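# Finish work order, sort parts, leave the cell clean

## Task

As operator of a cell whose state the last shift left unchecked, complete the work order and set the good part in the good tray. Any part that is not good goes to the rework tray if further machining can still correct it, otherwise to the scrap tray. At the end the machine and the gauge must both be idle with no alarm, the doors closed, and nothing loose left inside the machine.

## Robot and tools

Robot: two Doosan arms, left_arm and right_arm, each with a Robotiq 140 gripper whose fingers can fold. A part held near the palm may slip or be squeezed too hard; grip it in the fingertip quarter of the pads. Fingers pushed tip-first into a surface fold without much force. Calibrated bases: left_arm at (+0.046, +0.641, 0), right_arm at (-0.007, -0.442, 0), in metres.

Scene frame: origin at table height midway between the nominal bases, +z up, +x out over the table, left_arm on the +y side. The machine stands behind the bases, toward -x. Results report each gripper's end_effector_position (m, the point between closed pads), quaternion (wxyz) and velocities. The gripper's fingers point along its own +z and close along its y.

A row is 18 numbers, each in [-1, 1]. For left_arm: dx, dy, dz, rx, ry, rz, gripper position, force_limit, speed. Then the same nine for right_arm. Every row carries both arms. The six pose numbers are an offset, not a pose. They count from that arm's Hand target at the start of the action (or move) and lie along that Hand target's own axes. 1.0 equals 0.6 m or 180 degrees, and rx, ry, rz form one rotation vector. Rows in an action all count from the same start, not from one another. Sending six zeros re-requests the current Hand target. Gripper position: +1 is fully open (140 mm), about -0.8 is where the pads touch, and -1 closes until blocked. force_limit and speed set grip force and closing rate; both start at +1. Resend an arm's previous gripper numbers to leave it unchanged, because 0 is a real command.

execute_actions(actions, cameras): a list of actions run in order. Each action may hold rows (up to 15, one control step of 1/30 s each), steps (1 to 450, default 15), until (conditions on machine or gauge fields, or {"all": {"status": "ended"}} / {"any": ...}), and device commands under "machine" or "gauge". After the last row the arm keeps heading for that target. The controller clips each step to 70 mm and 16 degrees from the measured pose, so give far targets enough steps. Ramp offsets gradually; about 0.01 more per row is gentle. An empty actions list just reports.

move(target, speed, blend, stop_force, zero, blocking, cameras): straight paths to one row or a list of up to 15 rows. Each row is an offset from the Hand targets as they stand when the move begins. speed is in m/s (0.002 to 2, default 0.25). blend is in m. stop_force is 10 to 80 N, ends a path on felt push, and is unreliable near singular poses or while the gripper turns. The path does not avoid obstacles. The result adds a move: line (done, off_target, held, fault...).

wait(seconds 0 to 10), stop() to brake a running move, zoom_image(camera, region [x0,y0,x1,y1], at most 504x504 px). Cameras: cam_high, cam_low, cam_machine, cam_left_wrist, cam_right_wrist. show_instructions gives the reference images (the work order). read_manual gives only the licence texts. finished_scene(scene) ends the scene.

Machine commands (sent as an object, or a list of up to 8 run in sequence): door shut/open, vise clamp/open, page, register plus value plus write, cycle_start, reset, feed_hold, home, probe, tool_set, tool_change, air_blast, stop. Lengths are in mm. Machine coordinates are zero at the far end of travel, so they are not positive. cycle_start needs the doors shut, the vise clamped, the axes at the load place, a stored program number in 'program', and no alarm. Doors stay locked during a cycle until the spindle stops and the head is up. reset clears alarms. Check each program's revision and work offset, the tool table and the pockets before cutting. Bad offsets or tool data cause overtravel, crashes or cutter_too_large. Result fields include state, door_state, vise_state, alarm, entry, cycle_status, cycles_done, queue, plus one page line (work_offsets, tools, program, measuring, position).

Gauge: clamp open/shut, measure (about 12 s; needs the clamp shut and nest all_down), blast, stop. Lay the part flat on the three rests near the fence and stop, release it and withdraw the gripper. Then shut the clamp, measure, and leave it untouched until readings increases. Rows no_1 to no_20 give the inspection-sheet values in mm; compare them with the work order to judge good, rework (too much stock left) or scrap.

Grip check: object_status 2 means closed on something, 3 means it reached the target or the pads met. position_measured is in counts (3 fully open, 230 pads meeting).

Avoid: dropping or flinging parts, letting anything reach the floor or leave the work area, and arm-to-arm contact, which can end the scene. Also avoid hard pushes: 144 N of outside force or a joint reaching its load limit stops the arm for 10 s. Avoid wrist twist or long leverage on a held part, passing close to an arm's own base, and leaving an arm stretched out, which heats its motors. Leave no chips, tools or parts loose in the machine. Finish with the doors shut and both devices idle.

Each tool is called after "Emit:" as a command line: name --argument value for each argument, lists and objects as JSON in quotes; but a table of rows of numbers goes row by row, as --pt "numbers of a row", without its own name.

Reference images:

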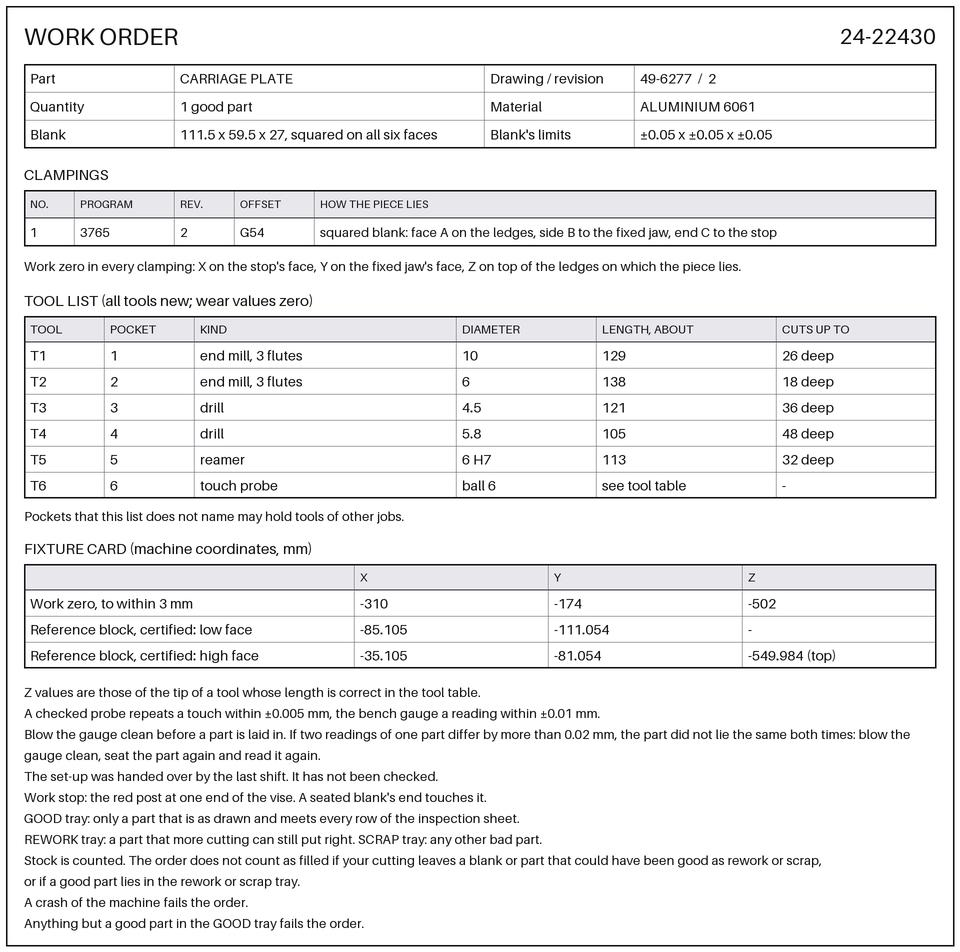

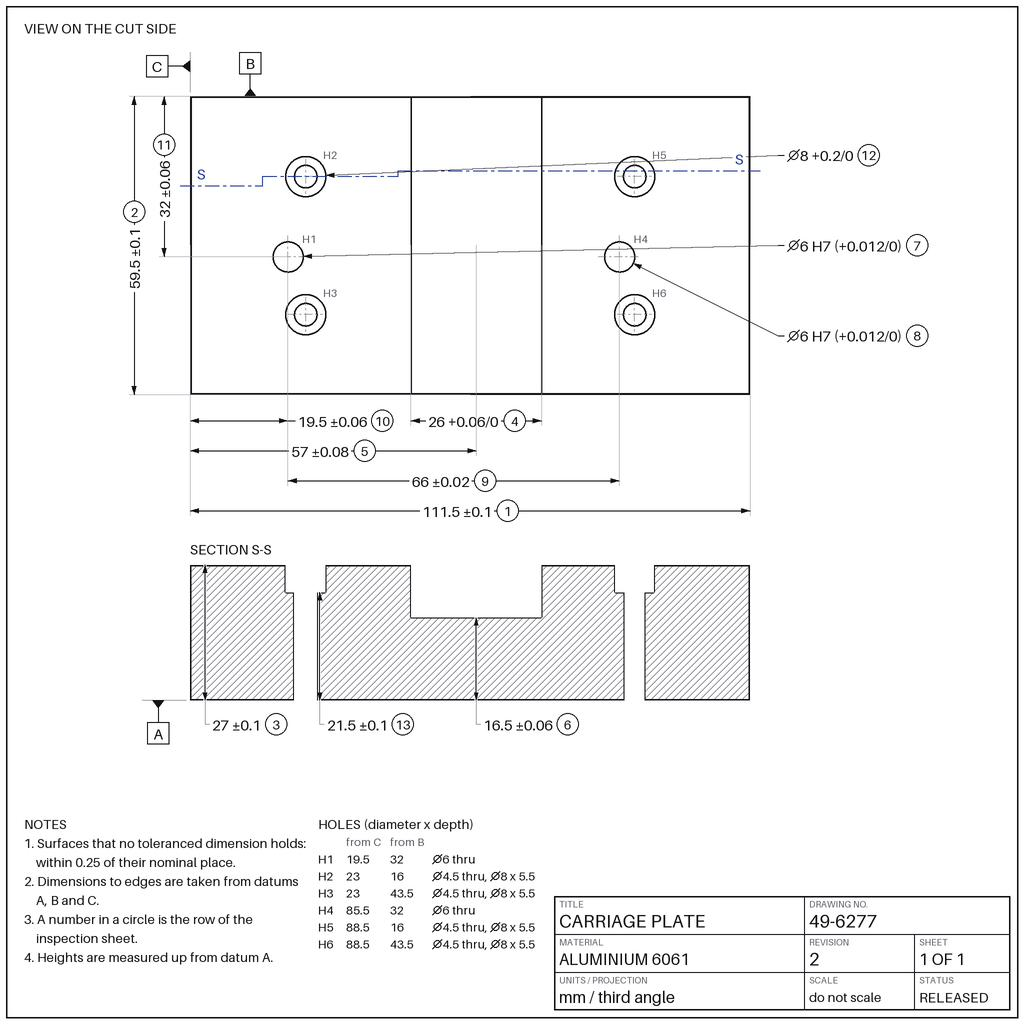

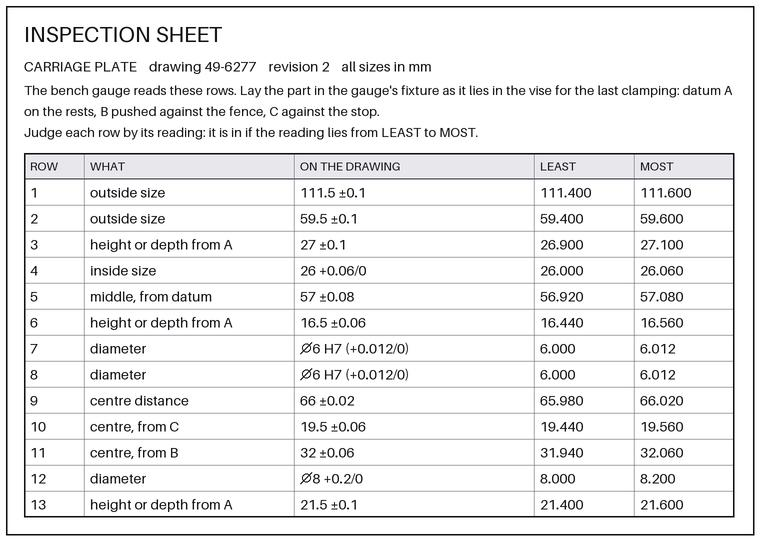

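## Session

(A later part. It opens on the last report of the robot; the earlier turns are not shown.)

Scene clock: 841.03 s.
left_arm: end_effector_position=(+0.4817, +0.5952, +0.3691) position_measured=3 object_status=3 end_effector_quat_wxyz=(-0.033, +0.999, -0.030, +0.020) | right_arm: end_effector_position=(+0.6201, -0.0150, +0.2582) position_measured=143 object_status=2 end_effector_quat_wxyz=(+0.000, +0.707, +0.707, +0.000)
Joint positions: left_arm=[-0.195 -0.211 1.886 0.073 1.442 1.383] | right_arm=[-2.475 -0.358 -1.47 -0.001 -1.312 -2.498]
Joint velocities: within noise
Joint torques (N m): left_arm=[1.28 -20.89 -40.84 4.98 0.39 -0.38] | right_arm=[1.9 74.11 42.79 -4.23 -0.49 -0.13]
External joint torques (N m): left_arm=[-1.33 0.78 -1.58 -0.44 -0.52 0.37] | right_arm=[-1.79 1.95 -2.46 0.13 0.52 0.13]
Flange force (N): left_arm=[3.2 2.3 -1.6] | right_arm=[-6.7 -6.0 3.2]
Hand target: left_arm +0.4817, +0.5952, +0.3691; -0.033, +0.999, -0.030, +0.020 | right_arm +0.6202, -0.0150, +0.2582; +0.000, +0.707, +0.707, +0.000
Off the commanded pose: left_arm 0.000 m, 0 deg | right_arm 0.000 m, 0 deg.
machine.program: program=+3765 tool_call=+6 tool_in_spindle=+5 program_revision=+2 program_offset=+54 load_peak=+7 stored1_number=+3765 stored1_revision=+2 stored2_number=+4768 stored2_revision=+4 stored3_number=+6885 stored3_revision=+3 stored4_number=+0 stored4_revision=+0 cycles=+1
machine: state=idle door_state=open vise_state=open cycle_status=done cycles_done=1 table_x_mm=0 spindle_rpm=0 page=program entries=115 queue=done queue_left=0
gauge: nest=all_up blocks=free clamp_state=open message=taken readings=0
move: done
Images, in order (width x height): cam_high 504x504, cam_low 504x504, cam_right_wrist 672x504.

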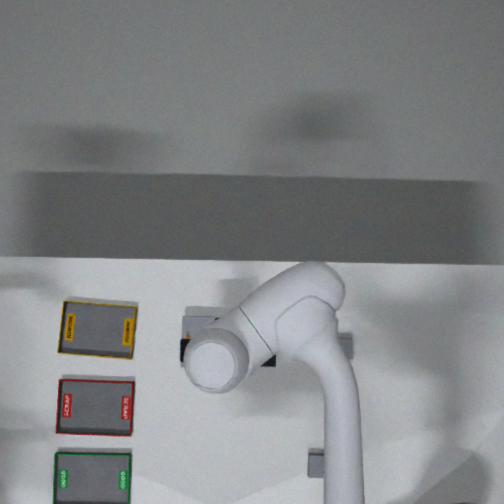

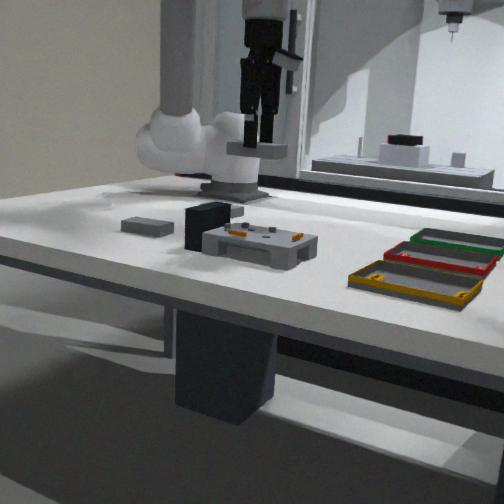

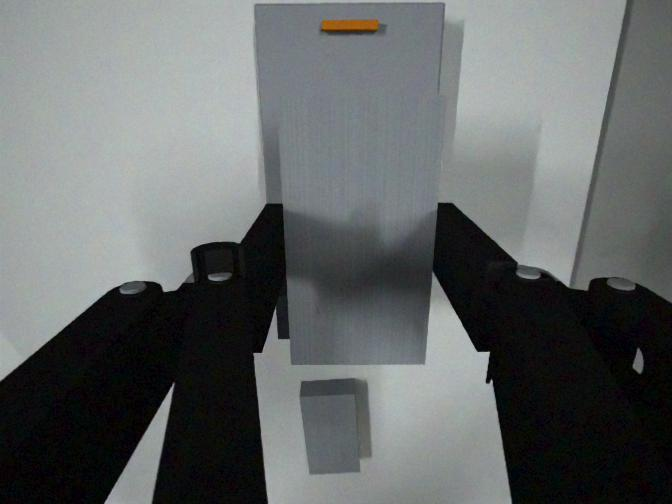

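Emit:
move --target '[0,0,0,0,0,0,1,1,1,0,0,0.24,0,0,0,-1,0.3,-1]' --speed 0.12 --cameras '["cam_low","cam_right_wrist"]'

Emit:
move --target '[0,0,0,0,0,0,1,1,1,0,0,0.033,0,0,0,-1,0.3,-1]' --speed 0.012 --stop_force 10 --cameras '["cam_low"]'

Scene clock: 853.93 s.
left_arm: end_effector_position=(+0.4817, +0.5952, +0.3691) position_measured=3 object_status=3 end_effector_quat_wxyz=(-0.033, +0.999, -0.030, +0.020) | right_arm: end_effector_position=(+0.6203, -0.0150, +0.1142) position_measured=143 object_status=2 end_effector_quat_wxyz=(+0.000, +0.707, +0.707, +0.000)
Joint positions: left_arm=[-0.195 -0.211 1.886 0.073 1.442 1.383] | right_arm=[-2.475 -0.444 -1.623 -0.001 -1.075 -2.498]
Joint velocities: within noise
Joint torques (N m): left_arm=[1.06 -20.88 -40.71 5.02 0.36 -0.41] | right_arm=[2.76 77.1 39.45 -3.74 -0.38 -0.16]
External joint torques (N m): left_arm=[-1.16 1.05 -1.6 -0.5 -0.49 0.41] | right_arm=[-2.65 3.27 -2.8 0.02 0.41 0.16]
Flange force (N): left_arm=[3.8 1.9 -1.6] | right_arm=[-8.9 -7.2 0.5]
Hand target: left_arm +0.4817, +0.5952, +0.3691; -0.033, +0.999, -0.030, +0.020 | right_arm +0.6203, -0.0150, +0.1142; +0.000, +0.707, +0.707, +0.000
Off the commanded pose: left_arm 0.000 m, 0 deg | right_arm 0.000 m, 0 deg.
machine.program: program=+3765 tool_call=+6 tool_in_spindle=+5 program_revision=+2 program_offset=+54 load_peak=+7 stored1_number=+3765 stored1_revision=+2 stored2_number=+4768 stored2_revision=+4 stored3_number=+6885 stored3_revision=+3 stored4_number=+0 stored4_revision=+0 cycles=+1
machine: state=idle door_state=open vise_state=open cycle_status=done cycles_done=1 table_x_mm=0 spindle_rpm=0 page=program entries=115 queue=done queue_left=0
gauge: nest=all_up blocks=free clamp_state=open message=taken readings=0
move: done
Images, in order (width x height): cam_low 504x504, cam_right_wrist 672x504.

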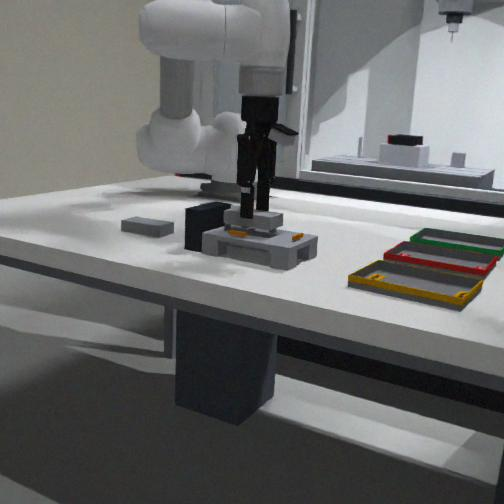

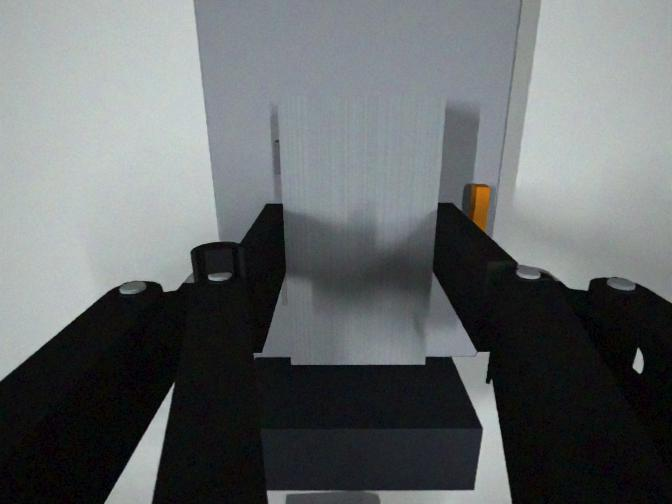

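Scene clock: 855.10 s.
left_arm: end_effector_position=(+0.4817, +0.5952, +0.3691) position_measured=3 object_status=3 end_effector_quat_wxyz=(-0.033, +0.999, -0.030, +0.020) | right_arm: end_effector_position=(+0.6203, -0.0150, +0.1072) position_measured=143 object_status=2 end_effector_quat_wxyz=(+0.000, +0.707, +0.707, +0.000)
Joint positions: left_arm=[-0.195 -0.211 1.886 0.073 1.442 1.383] | right_arm=[-2.475 -0.449 -1.628 -0.001 -1.063 -2.498]
Joint velocities: within noise
Joint torques (N m): left_arm=[0.95 -20.92 -40.68 5.04 0.35 -0.44] | right_arm=[1.82 58.59 30.23 -4.49 2.26 -0.1]
External joint torques (N m): left_arm=[-1.08 1.32 -1.62 -0.51 -0.49 0.43] | right_arm=[-1.72 21.87 6.04 0.79 -2.24 0.1]
Flange force (N): left_arm=[4.3 1.7 -1.6] | right_arm=[-10.7 -11.9 -25.8]
Hand target: left_arm +0.4817, +0.5952, +0.3691; -0.033, +0.999, -0.030, +0.020 | right_arm +0.6203, -0.0150, +0.1072; +0.000, +0.707, +0.707, +0.000 (not the last commanded pose)
Off the commanded pose: left_arm 0.000 m, 0 deg | right_arm 0.013 m, 0 deg.
machine.program: program=+3765 tool_call=+6 tool_in_spindle=+5 program_revision=+2 program_offset=+54 load_peak=+7 stored1_number=+3765 stored1_revision=+2 stored2_number=+4768 stored2_revision=+4 stored3_number=+6885 stored3_revision=+3 stored4_number=+0 stored4_revision=+0 cycles=+1
machine: state=idle door_state=open vise_state=open cycle_status=done cycles_done=1 table_x_mm=0 spindle_rpm=0 page=program entries=115 queue=done queue_left=0
gauge: nest=all_up blocks=free clamp_state=open message=taken readings=0
move: contact (right_arm)
Images, in order (width x height): cam_low 504x504.

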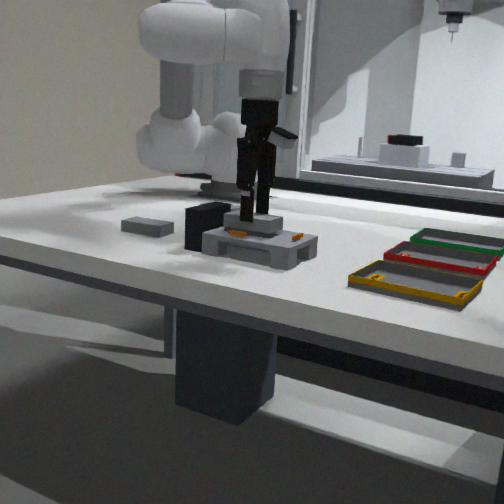

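Emit:
move --target '[0,0,0,0,0,0,1,1,1,0,0,-0.05,0,0,0,-1,0.3,-1]' --speed 0.04 --cameras '["cam_low","cam_right_wrist"]'

Emit:
zoom_image --camera "cam_low" --region '[170, 170, 330, 280]'

Emit:
zoom_image --camera "cam_right_wrist" --region '[220, 60, 520, 400]'

Scene clock: 863.77 s.
left_arm: end_effector_position=(+0.4817, +0.5952, +0.3691) position_measured=3 object_status=3 end_effector_quat_wxyz=(-0.033, +0.999, -0.030, +0.020) | right_arm: end_effector_position=(+0.6203, -0.0150, +0.1371) position_measured=143 object_status=2 end_effector_quat_wxyz=(+0.000, +0.707, +0.707, +0.000)
Joint positions: left_arm=[-0.195 -0.211 1.886 0.073 1.442 1.383] | right_arm=[-2.475 -0.427 -1.602 -0.001 -1.112 -2.498]
Joint velocities: within noise
Joint torques (N m): left_arm=[1.39 -20.73 -40.69 5.01 0.38 -0.4] | right_arm=[2.71 76.65 40.31 -3.81 -0.68 -0.13]
External joint torques (N m): left_arm=[-1.38 0.39 -1.87 -0.45 -0.51 0.4] | right_arm=[-2.64 2.73 -2.94 0.01 0.72 0.13]
Flange force (N): left_arm=[2.9 2.3 -2.2] | right_arm=[-8.8 -7.0 1.9]
Hand target: left_arm +0.4817, +0.5952, +0.3691; -0.033, +0.999, -0.030, +0.020 | right_arm +0.6203, -0.0150, +0.1372; +0.000, +0.707, +0.707, +0.000
Off the commanded pose: left_arm 0.000 m, 0 deg | right_arm 0.000 m, 0 deg.
machine.program: program=+3765 tool_call=+6 tool_in_spindle=+5 program_revision=+2 program_offset=+54 load_peak=+7 stored1_number=+3765 stored1_revision=+2 stored2_number=+4768 stored2_revision=+4 stored3_number=+6885 stored3_revision=+3 stored4_number=+0 stored4_revision=+0 cycles=+1
machine: state=idle door_state=open vise_state=open cycle_status=done cycles_done=1 table_x_mm=0 spindle_rpm=0 page=program entries=115 queue=done queue_left=0
gauge: nest=all_up blocks=free clamp_state=open message=taken readings=0
move: done
Images, in order (width x height): cam_low 504x504, cam_right_wrist 672x504.

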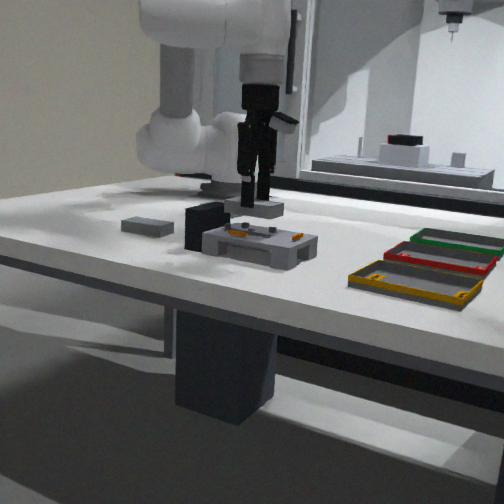

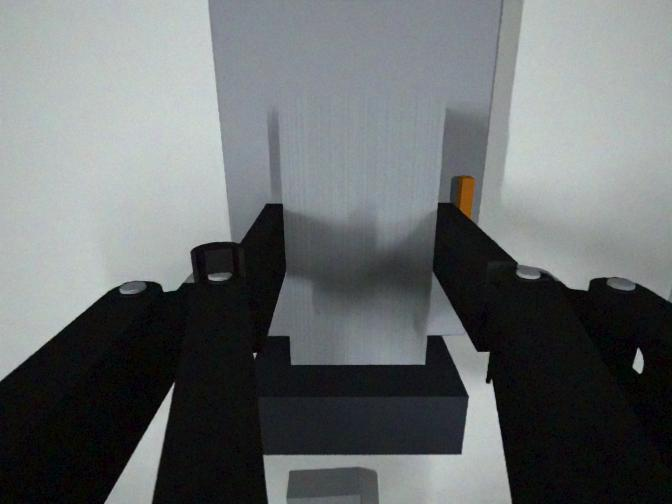

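Scaled by 3.150.

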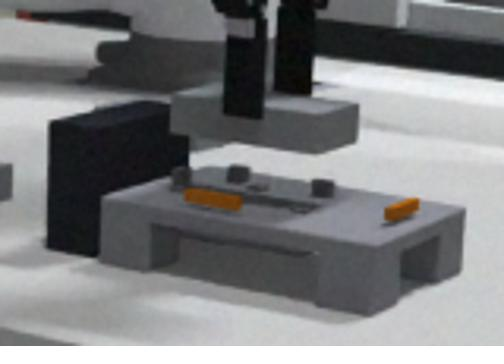

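Scaled by 1.482.

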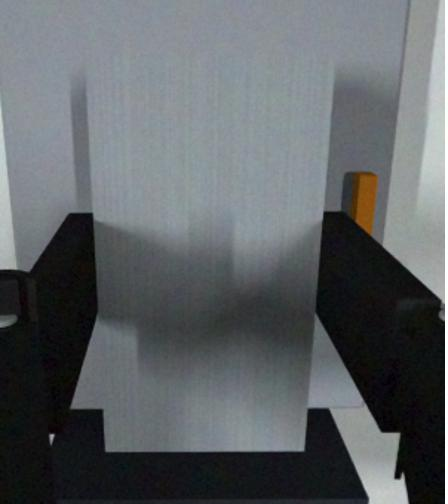

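Emit:
move --pt "0 0 0 0 0 0 1 1 1 0 0.0067 0.02 0 0 0 -1 0.3 -1" --speed 0.05 --cameras '[]'

Emit:
move --target '[0,0,0,0,0,0,1,1,1,0,0,0.052,0,0,0,-1,0.3,-1]' --speed 0.012 --stop_force 10 --cameras '["cam_low","cam_right_wrist"]'

Scene clock: 887.00 s.
left_arm: end_effector_position=(+0.4817, +0.5952, +0.3691) position_measured=3 object_status=3 end_effector_quat_wxyz=(-0.033, +0.999, -0.030, +0.020) | right_arm: end_effector_position=(+0.6243, -0.0150, +0.1252) position_measured=143 object_status=2 end_effector_quat_wxyz=(+0.000, +0.707, +0.707, +0.000)
Joint positions: left_arm=[-0.195 -0.211 1.886 0.073 1.442 1.383] | right_arm=[-2.479 -0.44 -1.606 -0.001 -1.095 -2.502]
Joint velocities: within noise
Joint torques (N m): left_arm=[0.88 -20.96 -40.65 5.04 0.42 -0.37] | right_arm=[2.55 77.18 39.64 -3.86 -0.37 -0.21]
External joint torques (N m): left_arm=[-1 1.04 -1.58 -0.53 -0.55 0.37] | right_arm=[-2.54 3.59 -2.52 0.08 0.4 0.21]
Flange force (N): left_arm=[3.8 1.6 -1.5] | right_arm=[-8.6 -7.3 0.2]
Hand target: left_arm +0.4817, +0.5952, +0.3691; -0.033, +0.999, -0.030, +0.020 | right_arm +0.6243, -0.0150, +0.1252; +0.000, +0.707, +0.707, +0.000
Off the commanded pose: left_arm 0.000 m, 0 deg | right_arm 0.000 m, 0 deg.
machine.program: program=+3765 tool_call=+6 tool_in_spindle=+5 program_revision=+2 program_offset=+54 load_peak=+7 stored1_number=+3765 stored1_revision=+2 stored2_number=+4768 stored2_revision=+4 stored3_number=+6885 stored3_revision=+3 stored4_number=+0 stored4_revision=+0 cycles=+1
machine: state=idle door_state=open vise_state=open cycle_status=done cycles_done=1 table_x_mm=0 spindle_rpm=0 page=program entries=115 queue=done queue_left=0
gauge: nest=all_up blocks=free clamp_state=open message=taken readings=0
move: done
No camera images: "cameras" was empty.

Scene clock: 889.77 s.
left_arm: end_effector_position=(+0.4817, +0.5952, +0.3691) position_measured=3 object_status=3 end_effector_quat_wxyz=(-0.033, +0.999, -0.030, +0.020) | right_arm: end_effector_position=(+0.6244, -0.0150, +0.0992) position_measured=143 object_status=2 end_effector_quat_wxyz=(+0.000, +0.707, +0.707, +0.000)
Joint positions: left_arm=[-0.195 -0.211 1.886 0.073 1.442 1.383] | right_arm=[-2.479 -0.46 -1.628 -0.001 -1.053 -2.502]
Joint velocities: within noise
Joint torques (N m): left_arm=[1 -21.08 -40.72 5.02 0.38 -0.39] | right_arm=[1.72 57.31 29.89 -4.06 1.91 -0.22]
External joint torques (N m): left_arm=[-1.14 1.08 -1.76 -0.48 -0.51 0.38] | right_arm=[-1.72 23.72 6.11 0.39 -1.89 0.22]
Flange force (N): left_arm=[4.1 1.9 -1.8] | right_arm=[-11.9 -14.0 -26.9]
Hand target: left_arm +0.4817, +0.5952, +0.3691; -0.033, +0.999, -0.030, +0.020 | right_arm +0.6244, -0.0150, +0.0992; +0.000, +0.707, +0.707, +0.000 (not the last commanded pose)
Off the commanded pose: left_arm 0.000 m, 0 deg | right_arm 0.005 m, 0 deg.
machine.program: program=+3765 tool_call=+6 tool_in_spindle=+5 program_revision=+2 program_offset=+54 load_peak=+7 stored1_number=+3765 stored1_revision=+2 stored2_number=+4768 stored2_revision=+4 stored3_number=+6885 stored3_revision=+3 stored4_number=+0 stored4_revision=+0 cycles=+1
machine: state=idle door_state=open vise_state=open cycle_status=done cycles_done=1 table_x_mm=0 spindle_rpm=0 page=program entries=115 queue=done queue_left=0
gauge: nest=some_down blocks=free clamp_state=open message=taken readings=0
move: contact (right_arm)
Images, in order (width x height): cam_low 504x504, cam_right_wrist 672x504.

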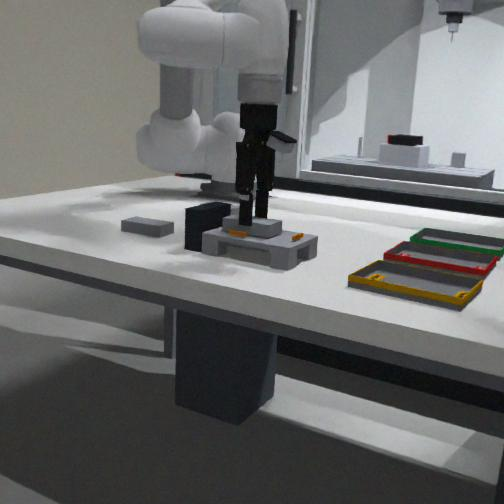

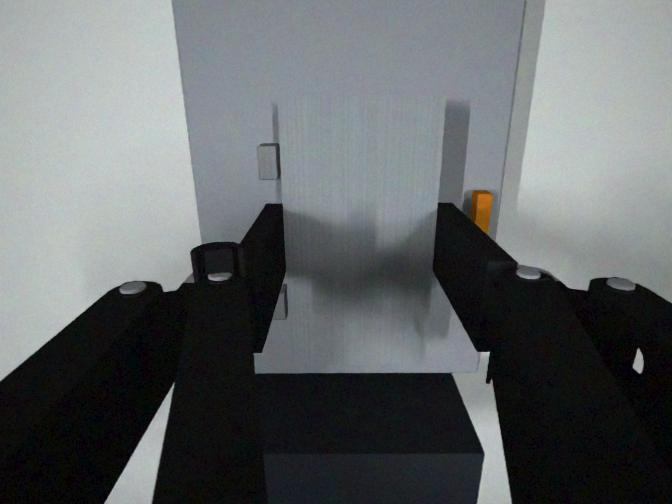

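Emit:
move --pt "0 0 0 0 0 0 1 1 1 0 0 -0.001 0 0 0 -1 0.3 -1" --pt "0 0 0 0 0 0 1 1 1 0 0 -0.001 0 0 0 0.1 0.3 -1" --pt "0 0 0 0 0 0 1 1 1 0 0 -0.06 0 0 0 0.1 0.3 -1" --pt "0 0 0 0 0 0 1 1 1 0 0 -0.25 0 0 0 0.1 0.3 -1" --speed '[0.01,0.01,0.04,0.12]' --cameras '["cam_right_wrist"]'

Emit:
execute_actions --actions '[{"gauge":{"clamp":"shut"},"steps":150,"until":{"gauge":{"clamp_state":"shut"}}},{"steps":30}]' --cameras '["cam_right_wrist"]'

Scene clock: 914.03 s.
left_arm: end_effector_position=(+0.4817, +0.5952, +0.3691) position_measured=3 object_status=3 end_effector_quat_wxyz=(-0.033, +0.999, -0.030, +0.020) | right_arm: end_effector_position=(+0.6242, -0.0150, +0.2492) position_measured=117 object_status=3 end_effector_quat_wxyz=(+0.000, +0.707, +0.707, +0.000)
Joint positions: left_arm=[-0.195 -0.211 1.886 0.073 1.442 1.383] | right_arm=[-2.478 -0.367 -1.474 -0.001 -1.299 -2.502]
Joint velocities: within noise
Joint torques (N m): left_arm=[0.91 -21 -40.74 5.06 0.38 -0.4] | right_arm=[2.88 70.36 40.51 -4.09 -0.68 -0.22]
External joint torques (N m): left_arm=[-0.97 0.44 -1.93 -0.51 -0.5 0.39] | right_arm=[-2.75 6.26 -0.52 0.02 0.71 0.22]
Flange force (N): left_arm=[3.3 1.4 -2.2] | right_arm=[-9.0 -7.4 -0.9]
Hand target: left_arm +0.4817, +0.5952, +0.3691; -0.033, +0.999, -0.030, +0.020 | right_arm +0.6242, -0.0150, +0.2492; +0.000, +0.707, +0.707, +0.000
Off the commanded pose: left_arm 0.000 m, 0 deg | right_arm 0.000 m, 0 deg.
machine.program: program=+3765 tool_call=+6 tool_in_spindle=+5 program_revision=+2 program_offset=+54 load_peak=+7 stored1_number=+3765 stored1_revision=+2 stored2_number=+4768 stored2_revision=+4 stored3_number=+6885 stored3_revision=+3 stored4_number=+0 stored4_revision=+0 cycles=+1
machine: state=idle door_state=open vise_state=open cycle_status=done cycles_done=1 table_x_mm=0 spindle_rpm=0 page=program entries=115 queue=done queue_left=0
gauge: nest=some_down blocks=free clamp_state=open message=taken readings=0
move: done
Images, in order (width x height): cam_right_wrist 672x504.

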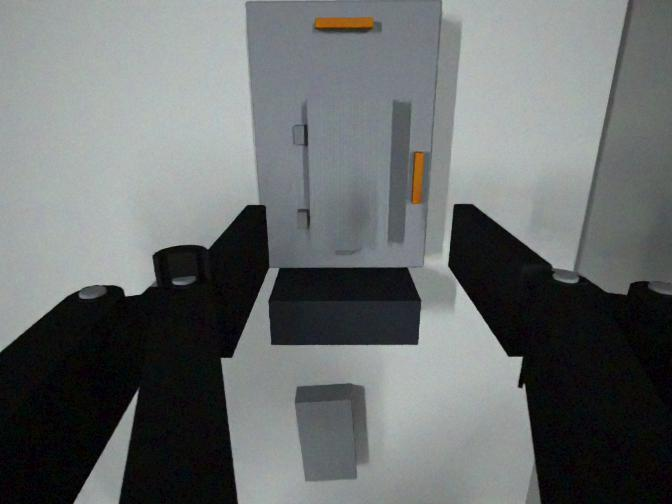

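Scene clock: 918.47 s.
left_arm: end_effector_position=(+0.4817, +0.5952, +0.3691) position_measured=3 object_status=3 end_effector_quat_wxyz=(-0.033, +0.999, -0.030, +0.020) | right_arm: end_effector_position=(+0.6242, -0.0150, +0.2492) position_measured=117 object_status=3 end_effector_quat_wxyz=(+0.000, +0.707, +0.707, +0.000)
Joint positions: left_arm=[-0.195 -0.211 1.886 0.073 1.442 1.383] | right_arm=[-2.478 -0.367 -1.474 -0.001 -1.299 -2.502]
Joint velocities: within noise
Joint torques (N m): left_arm=[1.03 -20.83 -40.79 4.98 0.41 -0.37] | right_arm=[3.06 70.27 40.58 -4.15 -0.47 -0.12]
External joint torques (N m): left_arm=[-0.98 0.68 -1.58 -0.44 -0.53 0.37] | right_arm=[-2.96 6.29 -0.47 0.07 0.5 0.12]
External joint torques at the end of the 1st action: left_arm=[-1.3 1.08 -1.8 -0.44 -0.48 0.38] | right_arm=[-2.49 5.92 -0.54 0.07 0.6 0.1]
Flange force (N): left_arm=[3.2 1.5 -1.6] | right_arm=[-9.2 -7.0 -1.3]
Flange force at the end of the 1st action (N): left_arm=[4.0 2.3 -2.0] | right_arm=[-8.6 -7.1 -0.9]
Hand target: left_arm +0.4817, +0.5952, +0.3691; -0.033, +0.999, -0.030, +0.020 | right_arm +0.6242, -0.0150, +0.2492; +0.000, +0.707, +0.707, +0.000
Tool commands: left_gripper/position=+1.0 left_gripper/force_limit=+1.0 left_gripper/speed=+1.0 right_gripper/position=+0.1 right_gripper/force_limit=+0.3 right_gripper/speed=-1.0
Off the commanded pose: left_arm 0.000 m, 0 deg | right_arm 0.000 m, 0 deg.
machine.program: program=+3765 tool_call=+6 tool_in_spindle=+5 program_revision=+2 program_offset=+54 load_peak=+7 stored1_number=+3765 stored1_revision=+2 stored2_number=+4768 stored2_revision=+4 stored3_number=+6885 stored3_revision=+3 stored4_number=+0 stored4_revision=+0 cycles=+1
machine: state=idle door_state=open vise_state=open cycle_status=done cycles_done=1 table_x_mm=0 spindle_rpm=0 page=program entries=115 queue=done queue_left=0
gauge: nest=all_down blocks=all clamp_state=shut message=taken readings=0
Images, in order (width x height): cam_right_wrist 672x504.

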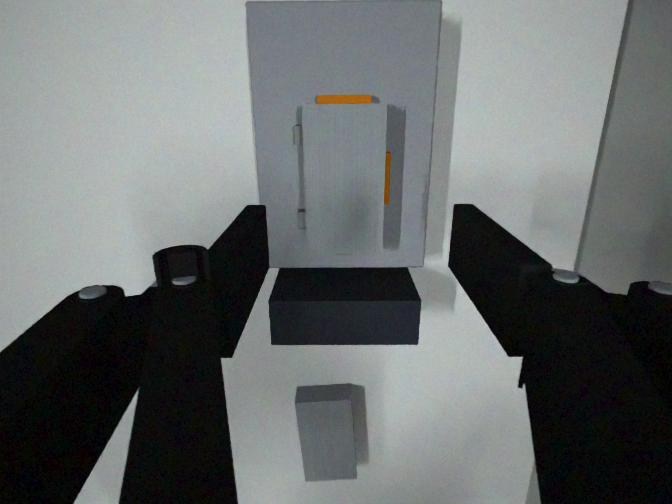

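Emit:
execute_actions --actions '[{"gauge":{"measure":true},"machine":{"door":"shut"},"steps":450,"until":{"gauge":{"readings":[">=",1]}}}]' --cameras '[]'

Scene clock: 933.70 s.
left_arm: end_effector_position=(+0.4817, +0.5952, +0.3691) position_measured=3 object_status=3 end_effector_quat_wxyz=(-0.033, +0.999, -0.030, +0.020) | right_arm: end_effector_position=(+0.6242, -0.0150, +0.2492) position_measured=117 object_status=3 end_effector_quat_wxyz=(+0.000, +0.707, +0.707, +0.000)
Joint positions: left_arm=[-0.195 -0.211 1.886 0.073 1.442 1.383] | right_arm=[-2.478 -0.367 -1.474 -0.001 -1.299 -2.502]
Joint velocities: within noise
Joint torques (N m): left_arm=[1.09 -20.87 -40.59 5.05 0.37 -0.38] | right_arm=[1.61 70.59 40.72 -4.19 -0.48 -0.11]
External joint torques (N m): left_arm=[-1.08 0.58 -1.66 -0.54 -0.48 0.38] | right_arm=[-1.56 5.97 -0.71 0.11 0.51 0.11]
Flange force (N): left_arm=[3.1 1.7 -1.8] | right_arm=[-7.8 -8.2 -0.9]
Hand target: left_arm +0.4817, +0.5952, +0.3691; -0.033, +0.999, -0.030, +0.020 | right_arm +0.6242, -0.0150, +0.2492; +0.000, +0.707, +0.707, +0.000
Tool commands: left_gripper/position=+1.0 left_gripper/force_limit=+1.0 left_gripper/speed=+1.0 right_gripper/position=+0.1 right_gripper/force_limit=+0.3 right_gripper/speed=-1.0
Off the commanded pose: left_arm 0.000 m, 0 deg | right_arm 0.000 m, 0 deg.
machine.program: program=+3765 tool_call=+6 tool_in_spindle=+5 program_revision=+2 program_offset=+54 load_peak=+7 stored1_number=+3765 stored1_revision=+2 stored2_number=+4768 stored2_revision=+4 stored3_number=+6885 stored3_revision=+3 stored4_number=+0 stored4_revision=+0 cycles=+1
machine: state=idle door_state=shut vise_state=open cycle_status=done cycles_done=1 table_x_mm=0 spindle_rpm=0 page=program entries=115 queue=done queue_left=0
gauge: nest=all_down blocks=all clamp_state=shut message=taken readings=1 no_1=111.499 no_2=59.487 no_3=26.967 no_4=26.024 no_5=56.994 no_6=16.477 no_7=6.004 no_8=6.004 no_9=66.000 no_10=19.499 no_11=31.999 no_12=8.097 no_13=21.486
No camera images: "cameras" was empty.

Emit:
execute_actions --actions '[{"gauge":{"clamp":"open"},"steps":150,"until":{"gauge":{"clamp_state":"open"}}},{"steps":15}]' --cameras '[]'

Emit:
move --pt "0 0 0 0 0 0 1 1 1 0 -0.004 0.12 0 0 0 0.1 0.3 -1" --pt "0 0 0 0 0 0 1 1 1 0 -0.004 0.24833 0 0 0 0.1 0.3 -1" --speed '[0.12,0.06]' --blend '[0.005,0]' --cameras '["cam_right_wrist"]'

Emit:
execute_actions --actions '[{"rows":[[0,0,0,0,0,0,1,1,1,0,0,0,0,0,0,-1,0.3,-1]],"steps":80}]' --cameras '["cam_right_wrist"]'

Scene clock: 945.33 s.
left_arm: end_effector_position=(+0.4817, +0.5952, +0.3691) position_measured=3 object_status=3 end_effector_quat_wxyz=(-0.033, +0.999, -0.030, +0.020) | right_arm: end_effector_position=(+0.6242, -0.0150, +0.2492) position_measured=117 object_status=3 end_effector_quat_wxyz=(+0.000, +0.707, +0.707, +0.000)
Joint positions: left_arm=[-0.195 -0.211 1.886 0.073 1.442 1.383] | right_arm=[-2.478 -0.367 -1.474 -0.001 -1.299 -2.502]
Joint velocities: within noise
Joint torques (N m): left_arm=[1.16 -20.87 -40.91 5.06 0.36 -0.4] | right_arm=[2.76 70.75 40.44 -4.12 -0.54 -0.13]
External joint torques (N m): left_arm=[-1.15 -0.01 -1.76 -0.5 -0.49 0.4] | right_arm=[-2.67 6.04 -0.26 0.04 0.58 0.13]
External joint torques at the end of the 1st action: left_arm=[-1.29 0.2 -1.75 -0.42 -0.51 0.41] | right_arm=[-2.41 6.43 -0.52 0.04 0.54 0.16]
Flange force (N): left_arm=[2.2 1.7 -2.1] | right_arm=[-8.5 -6.6 -1.3]
Flange force at the end of the 1st action (N): left_arm=[2.5 2.1 -2.0] | right_arm=[-8.8 -7.8 -1.2]
Hand target: left_arm +0.4817, +0.5952, +0.3691; -0.033, +0.999, -0.030, +0.020 | right_arm +0.6242, -0.0150, +0.2492; +0.000, +0.707, +0.707, +0.000
Tool commands: left_gripper/position=+1.0 left_gripper/force_limit=+1.0 left_gripper/speed=+1.0 right_gripper/position=+0.1 right_gripper/force_limit=+0.3 right_gripper/speed=-1.0
Off the commanded pose: left_arm 0.000 m, 0 deg | right_arm 0.000 m, 0 deg.
machine.program: program=+3765 tool_call=+6 tool_in_spindle=+5 program_revision=+2 program_offset=+54 load_peak=+7 stored1_number=+3765 stored1_revision=+2 stored2_number=+4768 stored2_revision=+4 stored3_number=+6885 stored3_revision=+3 stored4_number=+0 stored4_revision=+0 cycles=+1
machine: state=idle door_state=shut vise_state=open cycle_status=done cycles_done=1 table_x_mm=0 spindle_rpm=0 page=program entries=115 queue=done queue_left=0
gauge: nest=all_down blocks=all clamp_state=open message=taken readings=1 no_1=111.499 no_2=59.487 no_3=26.967 no_4=26.024 no_5=56.994 no_6=16.477 no_7=6.004 no_8=6.004 no_9=66.000 no_10=19.499 no_11=31.999 no_12=8.097 no_13=21.486
No camera images: "cameras" was empty.

Scene clock: 947.53 s.
left_arm: end_effector_position=(+0.4817, +0.5952, +0.3691) position_measured=3 object_status=3 end_effector_quat_wxyz=(-0.033, +0.999, -0.030, +0.020) | right_arm: end_effector_position=(+0.6220, -0.0150, +0.1002) position_measured=117 object_status=3 end_effector_quat_wxyz=(+0.000, +0.707, +0.707, +0.000)
Joint positions: left_arm=[-0.195 -0.211 1.886 0.073 1.442 1.383] | right_arm=[-2.477 -0.457 -1.631 -0.001 -1.053 -2.5]
Joint velocities: within noise
Joint torques (N m): left_arm=[1.21 -20.73 -40.79 5.01 0.33 -0.42] | right_arm=[2.4 74.87 36.46 -3.71 -0.43 -0.08]
External joint torques (N m): left_arm=[-1.19 0.16 -1.8 -0.45 -0.46 0.42] | right_arm=[-2.37 6.39 -0.31 0.04 0.46 0.08]
Flange force (N): left_arm=[2.5 1.8 -2.2] | right_arm=[-8.1 -6.5 -4.1]
Hand target: left_arm +0.4817, +0.5952, +0.3691; -0.033, +0.999, -0.030, +0.020 | right_arm +0.6220, -0.0150, +0.1002; +0.000, +0.707, +0.707, +0.000
Off the commanded pose: left_arm 0.000 m, 0 deg | right_arm 0.000 m, 0 deg.
machine.program: program=+3765 tool_call=+6 tool_in_spindle=+5 program_revision=+2 program_offset=+54 load_peak=+7 stored1_number=+3765 stored1_revision=+2 stored2_number=+4768 stored2_revision=+4 stored3_number=+6885 stored3_revision=+3 stored4_number=+0 stored4_revision=+0 cycles=+1
machine: state=idle door_state=shut vise_state=open cycle_status=done cycles_done=1 table_x_mm=0 spindle_rpm=0 page=program entries=115 queue=done queue_left=0
gauge: nest=all_down blocks=all clamp_state=open message=taken readings=1 no_1=111.499 no_2=59.487 no_3=26.967 no_4=26.024 no_5=56.994 no_6=16.477 no_7=6.004 no_8=6.004 no_9=66.000 no_10=19.499 no_11=31.999 no_12=8.097 no_13=21.486
move: done
Images, in order (width x height): cam_right_wrist 672x504.

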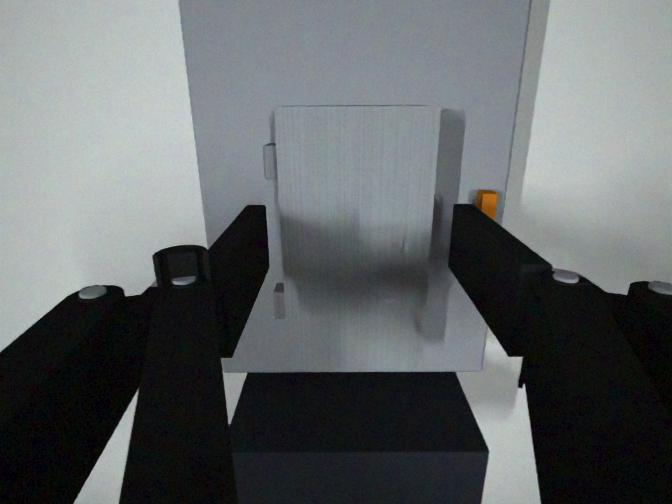

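Scene clock: 950.40 s.
left_arm: end_effector_position=(+0.4817, +0.5952, +0.3691) position_measured=3 object_status=3 end_effector_quat_wxyz=(-0.033, +0.999, -0.030, +0.020) | right_arm: end_effector_position=(+0.6220, -0.0150, +0.1002) position_measured=143 object_status=2 end_effector_quat_wxyz=(+0.000, +0.707, +0.707, +0.000)
Joint positions: left_arm=[-0.195 -0.211 1.886 0.073 1.442 1.383] | right_arm=[-2.477 -0.457 -1.631 -0.001 -1.053 -2.5]
Joint velocities: within noise
Joint torques (N m): left_arm=[1.33 -20.91 -40.71 5.02 0.35 -0.36] | right_arm=[1.77 62.17 32.01 -4.44 2 -0.13]
External joint torques (N m): left_arm=[-1.48 0.91 -1.69 -0.48 -0.48 0.36] | right_arm=[-1.58 18.96 4.21 0.76 -1.97 0.13]
Flange force (N): left_arm=[3.5 2.7 -1.9] | right_arm=[-10.4 -12.0 -21.7]
Hand target: left_arm +0.4817, +0.5952, +0.3691; -0.033, +0.999, -0.030, +0.020 | right_arm +0.6220, -0.0150, +0.1002; +0.000, +0.707, +0.707, +0.000
Off the commanded pose: left_arm 0.000 m, 0 deg | right_arm 0.000 m, 0 deg.
machine.program: program=+3765 tool_call=+6 tool_in_spindle=+5 program_revision=+2 program_offset=+54 load_peak=+7 stored1_number=+3765 stored1_revision=+2 stored2_number=+4768 stored2_revision=+4 stored3_number=+6885 stored3_revision=+3 stored4_number=+0 stored4_revision=+0 cycles=+1
machine: state=idle door_state=shut vise_state=open cycle_status=done cycles_done=1 table_x_mm=0 spindle_rpm=0 page=program entries=115 queue=done queue_left=0
gauge: nest=some_down blocks=stop clamp_state=open message=taken readings=1 no_1=111.499 no_2=59.487 no_3=26.967 no_4=26.024 no_5=56.994 no_6=16.477 no_7=6.004 no_8=6.004 no_9=66.000 no_10=19.499 no_11=31.999 no_12=8.097 no_13=21.486
Images, in order (width x height): cam_right_wrist 672x504.

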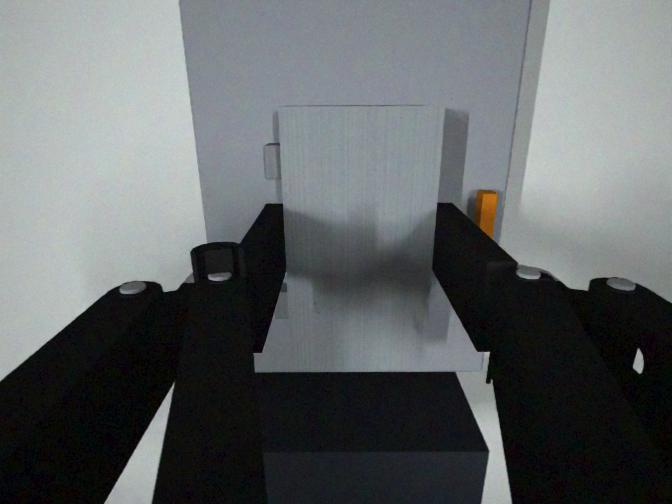

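Emit:
move --pt "0 0 0 0 0 0 1 1 1 0 0 -0.05 0 0 0 -1 0.3 -1" --pt "0 0 0 0 0 0 1 1 1 0 0 -0.3 0 0 0 -1 0.3 -1" --pt "0 0 0 0 0 0 1 1 1 0.5867 -0.6258 -0.3 0 0 0 -1 0.3 -1" --speed '[0.04,0.12,0.18]' --blend '[0.005,0.03,0]' --cameras '["cam_right_wrist","cam_high"]'

Scene clock: 961.80 s.
left_arm: end_effector_position=(+0.4817, +0.5952, +0.3691) position_measured=3 object_status=3 end_effector_quat_wxyz=(-0.033, +0.999, -0.030, +0.020) | right_arm: end_effector_position=(+0.2464, +0.3370, +0.2799) position_measured=143 object_status=2 end_effector_quat_wxyz=(+0.000, +0.707, +0.707, +0.000)
Joint positions: left_arm=[-0.195 -0.211 1.886 0.073 1.442 1.383] | right_arm=[-1.82 -0.447 -1.302 -0.001 -1.392 -1.843]
Joint velocities: within noise
Joint torques (N m): left_arm=[0.8 -20.99 -40.76 4.94 0.38 -0.44] | right_arm=[3.32 81.26 44.44 -4.32 -0.48 -0.07]
External joint torques (N m): left_arm=[-0.71 0.01 -1.93 -0.38 -0.51 0.43] | right_arm=[-3.56 4 -3.39 0.11 0.53 0.07]
Flange force (N): left_arm=[2.7 0.6 -2.3] | right_arm=[-15.7 -0.6 4.4]
Hand target: left_arm +0.4817, +0.5952, +0.3691; -0.033, +0.999, -0.030, +0.020 | right_arm +0.2463, +0.3370, +0.2799; +0.000, +0.707, +0.707, +0.000
Off the commanded pose: left_arm 0.000 m, 0 deg | right_arm 0.000 m, 0 deg.
machine.program: program=+3765 tool_call=+6 tool_in_spindle=+5 program_revision=+2 program_offset=+54 load_peak=+7 stored1_number=+3765 stored1_revision=+2 stored2_number=+4768 stored2_revision=+4 stored3_number=+6885 stored3_revision=+3 stored4_number=+0 stored4_revision=+0 cycles=+1
machine: state=idle door_state=shut vise_state=open cycle_status=done cycles_done=1 table_x_mm=0 spindle_rpm=0 page=program entries=115 queue=done queue_left=0
gauge: nest=all_up blocks=free clamp_state=open message=taken readings=1 no_1=111.499 no_2=59.487 no_3=26.967 no_4=26.024 no_5=56.994 no_6=16.477 no_7=6.004 no_8=6.004 no_9=66.000 no_10=19.499 no_11=31.999 no_12=8.097 no_13=21.486
move: done
Images, in order (width x height): cam_high 504x504, cam_right_wrist 672x504.

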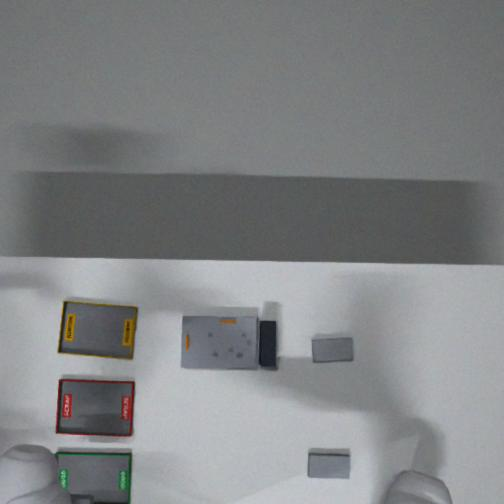

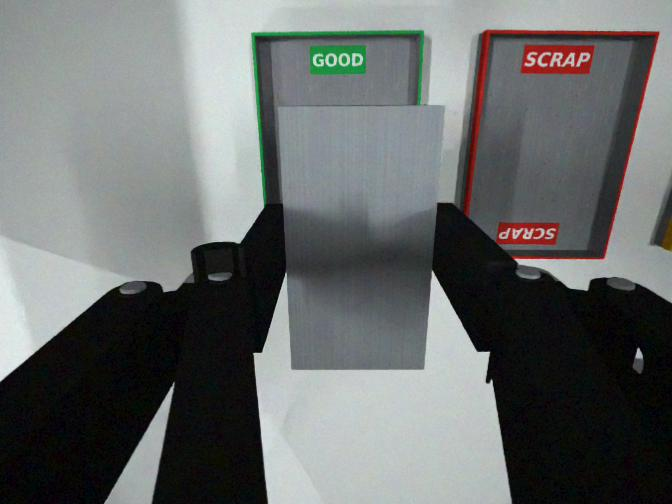

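Emit:
move --pt "0 0 0 0 0 0 1 1 1 0.015 -0.01 0.1 0 0 0 -1 0.3 -1" --pt "0 0 0 0 0 0 1 1 1 0.015 -0.01 0.333 0 0 0 -1 0.3 -1" --speed '[0.12,0.12]' --blend '[0.02,0]' --cameras '["cam_right_wrist"]'

Emit:
move --target '[0,0,0,0,0,0,1,1,1,0,0,0.055,0,0,0,-1,0.3,-1]' --speed 0.015 --stop_force 12 --cameras '["cam_right_wrist"]'

Scene clock: 972.37 s.
left_arm: end_effector_position=(+0.4817, +0.5952, +0.3691) position_measured=3 object_status=3 end_effector_quat_wxyz=(-0.033, +0.999, -0.030, +0.020) | right_arm: end_effector_position=(+0.2404, +0.3461, +0.0801) position_measured=143 object_status=2 end_effector_quat_wxyz=(+0.000, +0.707, +0.707, +0.000)
Joint positions: left_arm=[-0.195 -0.211 1.886 0.073 1.442 1.383] | right_arm=[-1.81 -0.565 -1.497 -0.001 -1.08 -1.833]
Joint velocities: within noise
Joint torques (N m): left_arm=[1.2 -21.22 -40.8 5.02 0.38 -0.38] | right_arm=[2.41 88.33 39.22 -3.86 -0.6 -0.18]
External joint torques (N m): left_arm=[-1.3 1.14 -1.53 -0.51 -0.51 0.38] | right_arm=[-2.56 2.98 -2.58 0.1 0.64 0.18]
Flange force (N): left_arm=[3.8 2.3 -1.5] | right_arm=[-11.3 -0.5 0.6]
Hand target: left_arm +0.4817, +0.5952, +0.3691; -0.033, +0.999, -0.030, +0.020 | right_arm +0.2405, +0.3461, +0.0800; +0.000, +0.707, +0.707, +0.000
Off the commanded pose: left_arm 0.000 m, 0 deg | right_arm 0.000 m, 0 deg.
machine.program: program=+3765 tool_call=+6 tool_in_spindle=+5 program_revision=+2 program_offset=+54 load_peak=+7 stored1_number=+3765 stored1_revision=+2 stored2_number=+4768 stored2_revision=+4 stored3_number=+6885 stored3_revision=+3 stored4_number=+0 stored4_revision=+0 cycles=+1
machine: state=idle door_state=shut vise_state=open cycle_status=done cycles_done=1 table_x_mm=0 spindle_rpm=0 page=program entries=115 queue=done queue_left=0
gauge: nest=all_up blocks=free clamp_state=open message=taken readings=1 no_1=111.499 no_2=59.487 no_3=26.967 no_4=26.024 no_5=56.994 no_6=16.477 no_7=6.004 no_8=6.004 no_9=66.000 no_10=19.499 no_11=31.999 no_12=8.097 no_13=21.486
move: done
Images, in order (width x height): cam_right_wrist 672x504.

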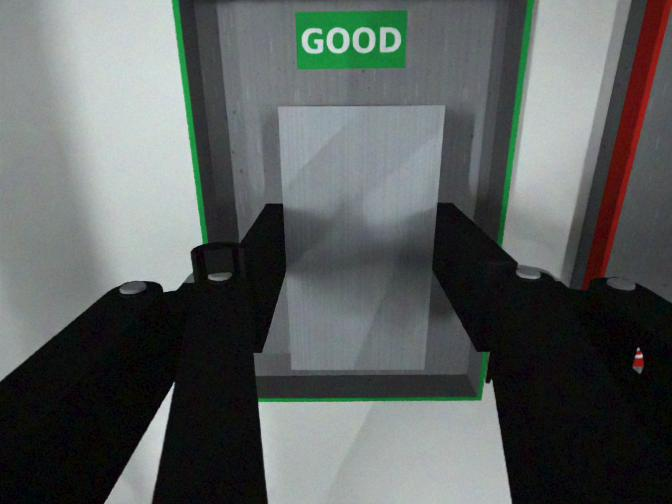

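Scene clock: 974.80 s.
left_arm: end_effector_position=(+0.4817, +0.5952, +0.3691) position_measured=3 object_status=3 end_effector_quat_wxyz=(-0.033, +0.999, -0.030, +0.020) | right_arm: end_effector_position=(+0.2406, +0.3462, +0.0527) position_measured=143 object_status=2 end_effector_quat_wxyz=(+0.000, +0.707, +0.707, +0.001)
Joint positions: left_arm=[-0.195 -0.211 1.886 0.073 1.442 1.383] | right_arm=[-1.81 -0.587 -1.516 -0.001 -1.038 -1.833]
Joint velocities: within noise
Joint torques (N m): left_arm=[1.19 -21.35 -40.73 5 0.39 -0.37] | right_arm=[1.16 59.77 26.87 -4.08 3.24 -0.21]
External joint torques (N m): left_arm=[-1.23 1.12 -1.78 -0.45 -0.52 0.37] | right_arm=[-1.24 32.51 8.86 0.42 -3.2 0.21]
Flange force (N): left_arm=[4.1 2.2 -1.9] | right_arm=[-20.3 -5.0 -37.4]
Hand target: left_arm +0.4817, +0.5952, +0.3691; -0.033, +0.999, -0.030, +0.020 | right_arm +0.2406, +0.3461, +0.0526; +0.000, +0.707, +0.707, +0.000 (not the last commanded pose)
Off the commanded pose: left_arm 0.000 m, 0 deg | right_arm 0.006 m, 0 deg.
machine.program: program=+3765 tool_call=+6 tool_in_spindle=+5 program_revision=+2 program_offset=+54 load_peak=+7 stored1_number=+3765 stored1_revision=+2 stored2_number=+4768 stored2_revision=+4 stored3_number=+6885 stored3_revision=+3 stored4_number=+0 stored4_revision=+0 cycles=+1
machine: state=idle door_state=shut vise_state=open cycle_status=done cycles_done=1 table_x_mm=0 spindle_rpm=0 page=program entries=115 queue=done queue_left=0
gauge: nest=all_up blocks=free clamp_state=open message=taken readings=1 no_1=111.499 no_2=59.487 no_3=26.967 no_4=26.024 no_5=56.994 no_6=16.477 no_7=6.004 no_8=6.004 no_9=66.000 no_10=19.499 no_11=31.999 no_12=8.097 no_13=21.486
move: contact (right_arm)
Images, in order (width x height): cam_right_wrist 672x504.

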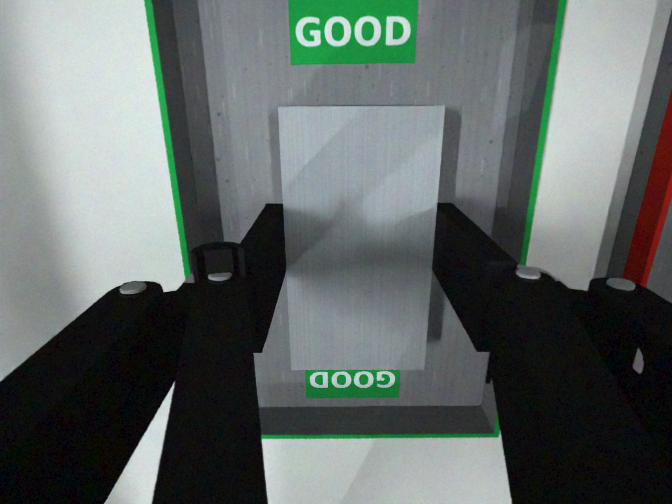

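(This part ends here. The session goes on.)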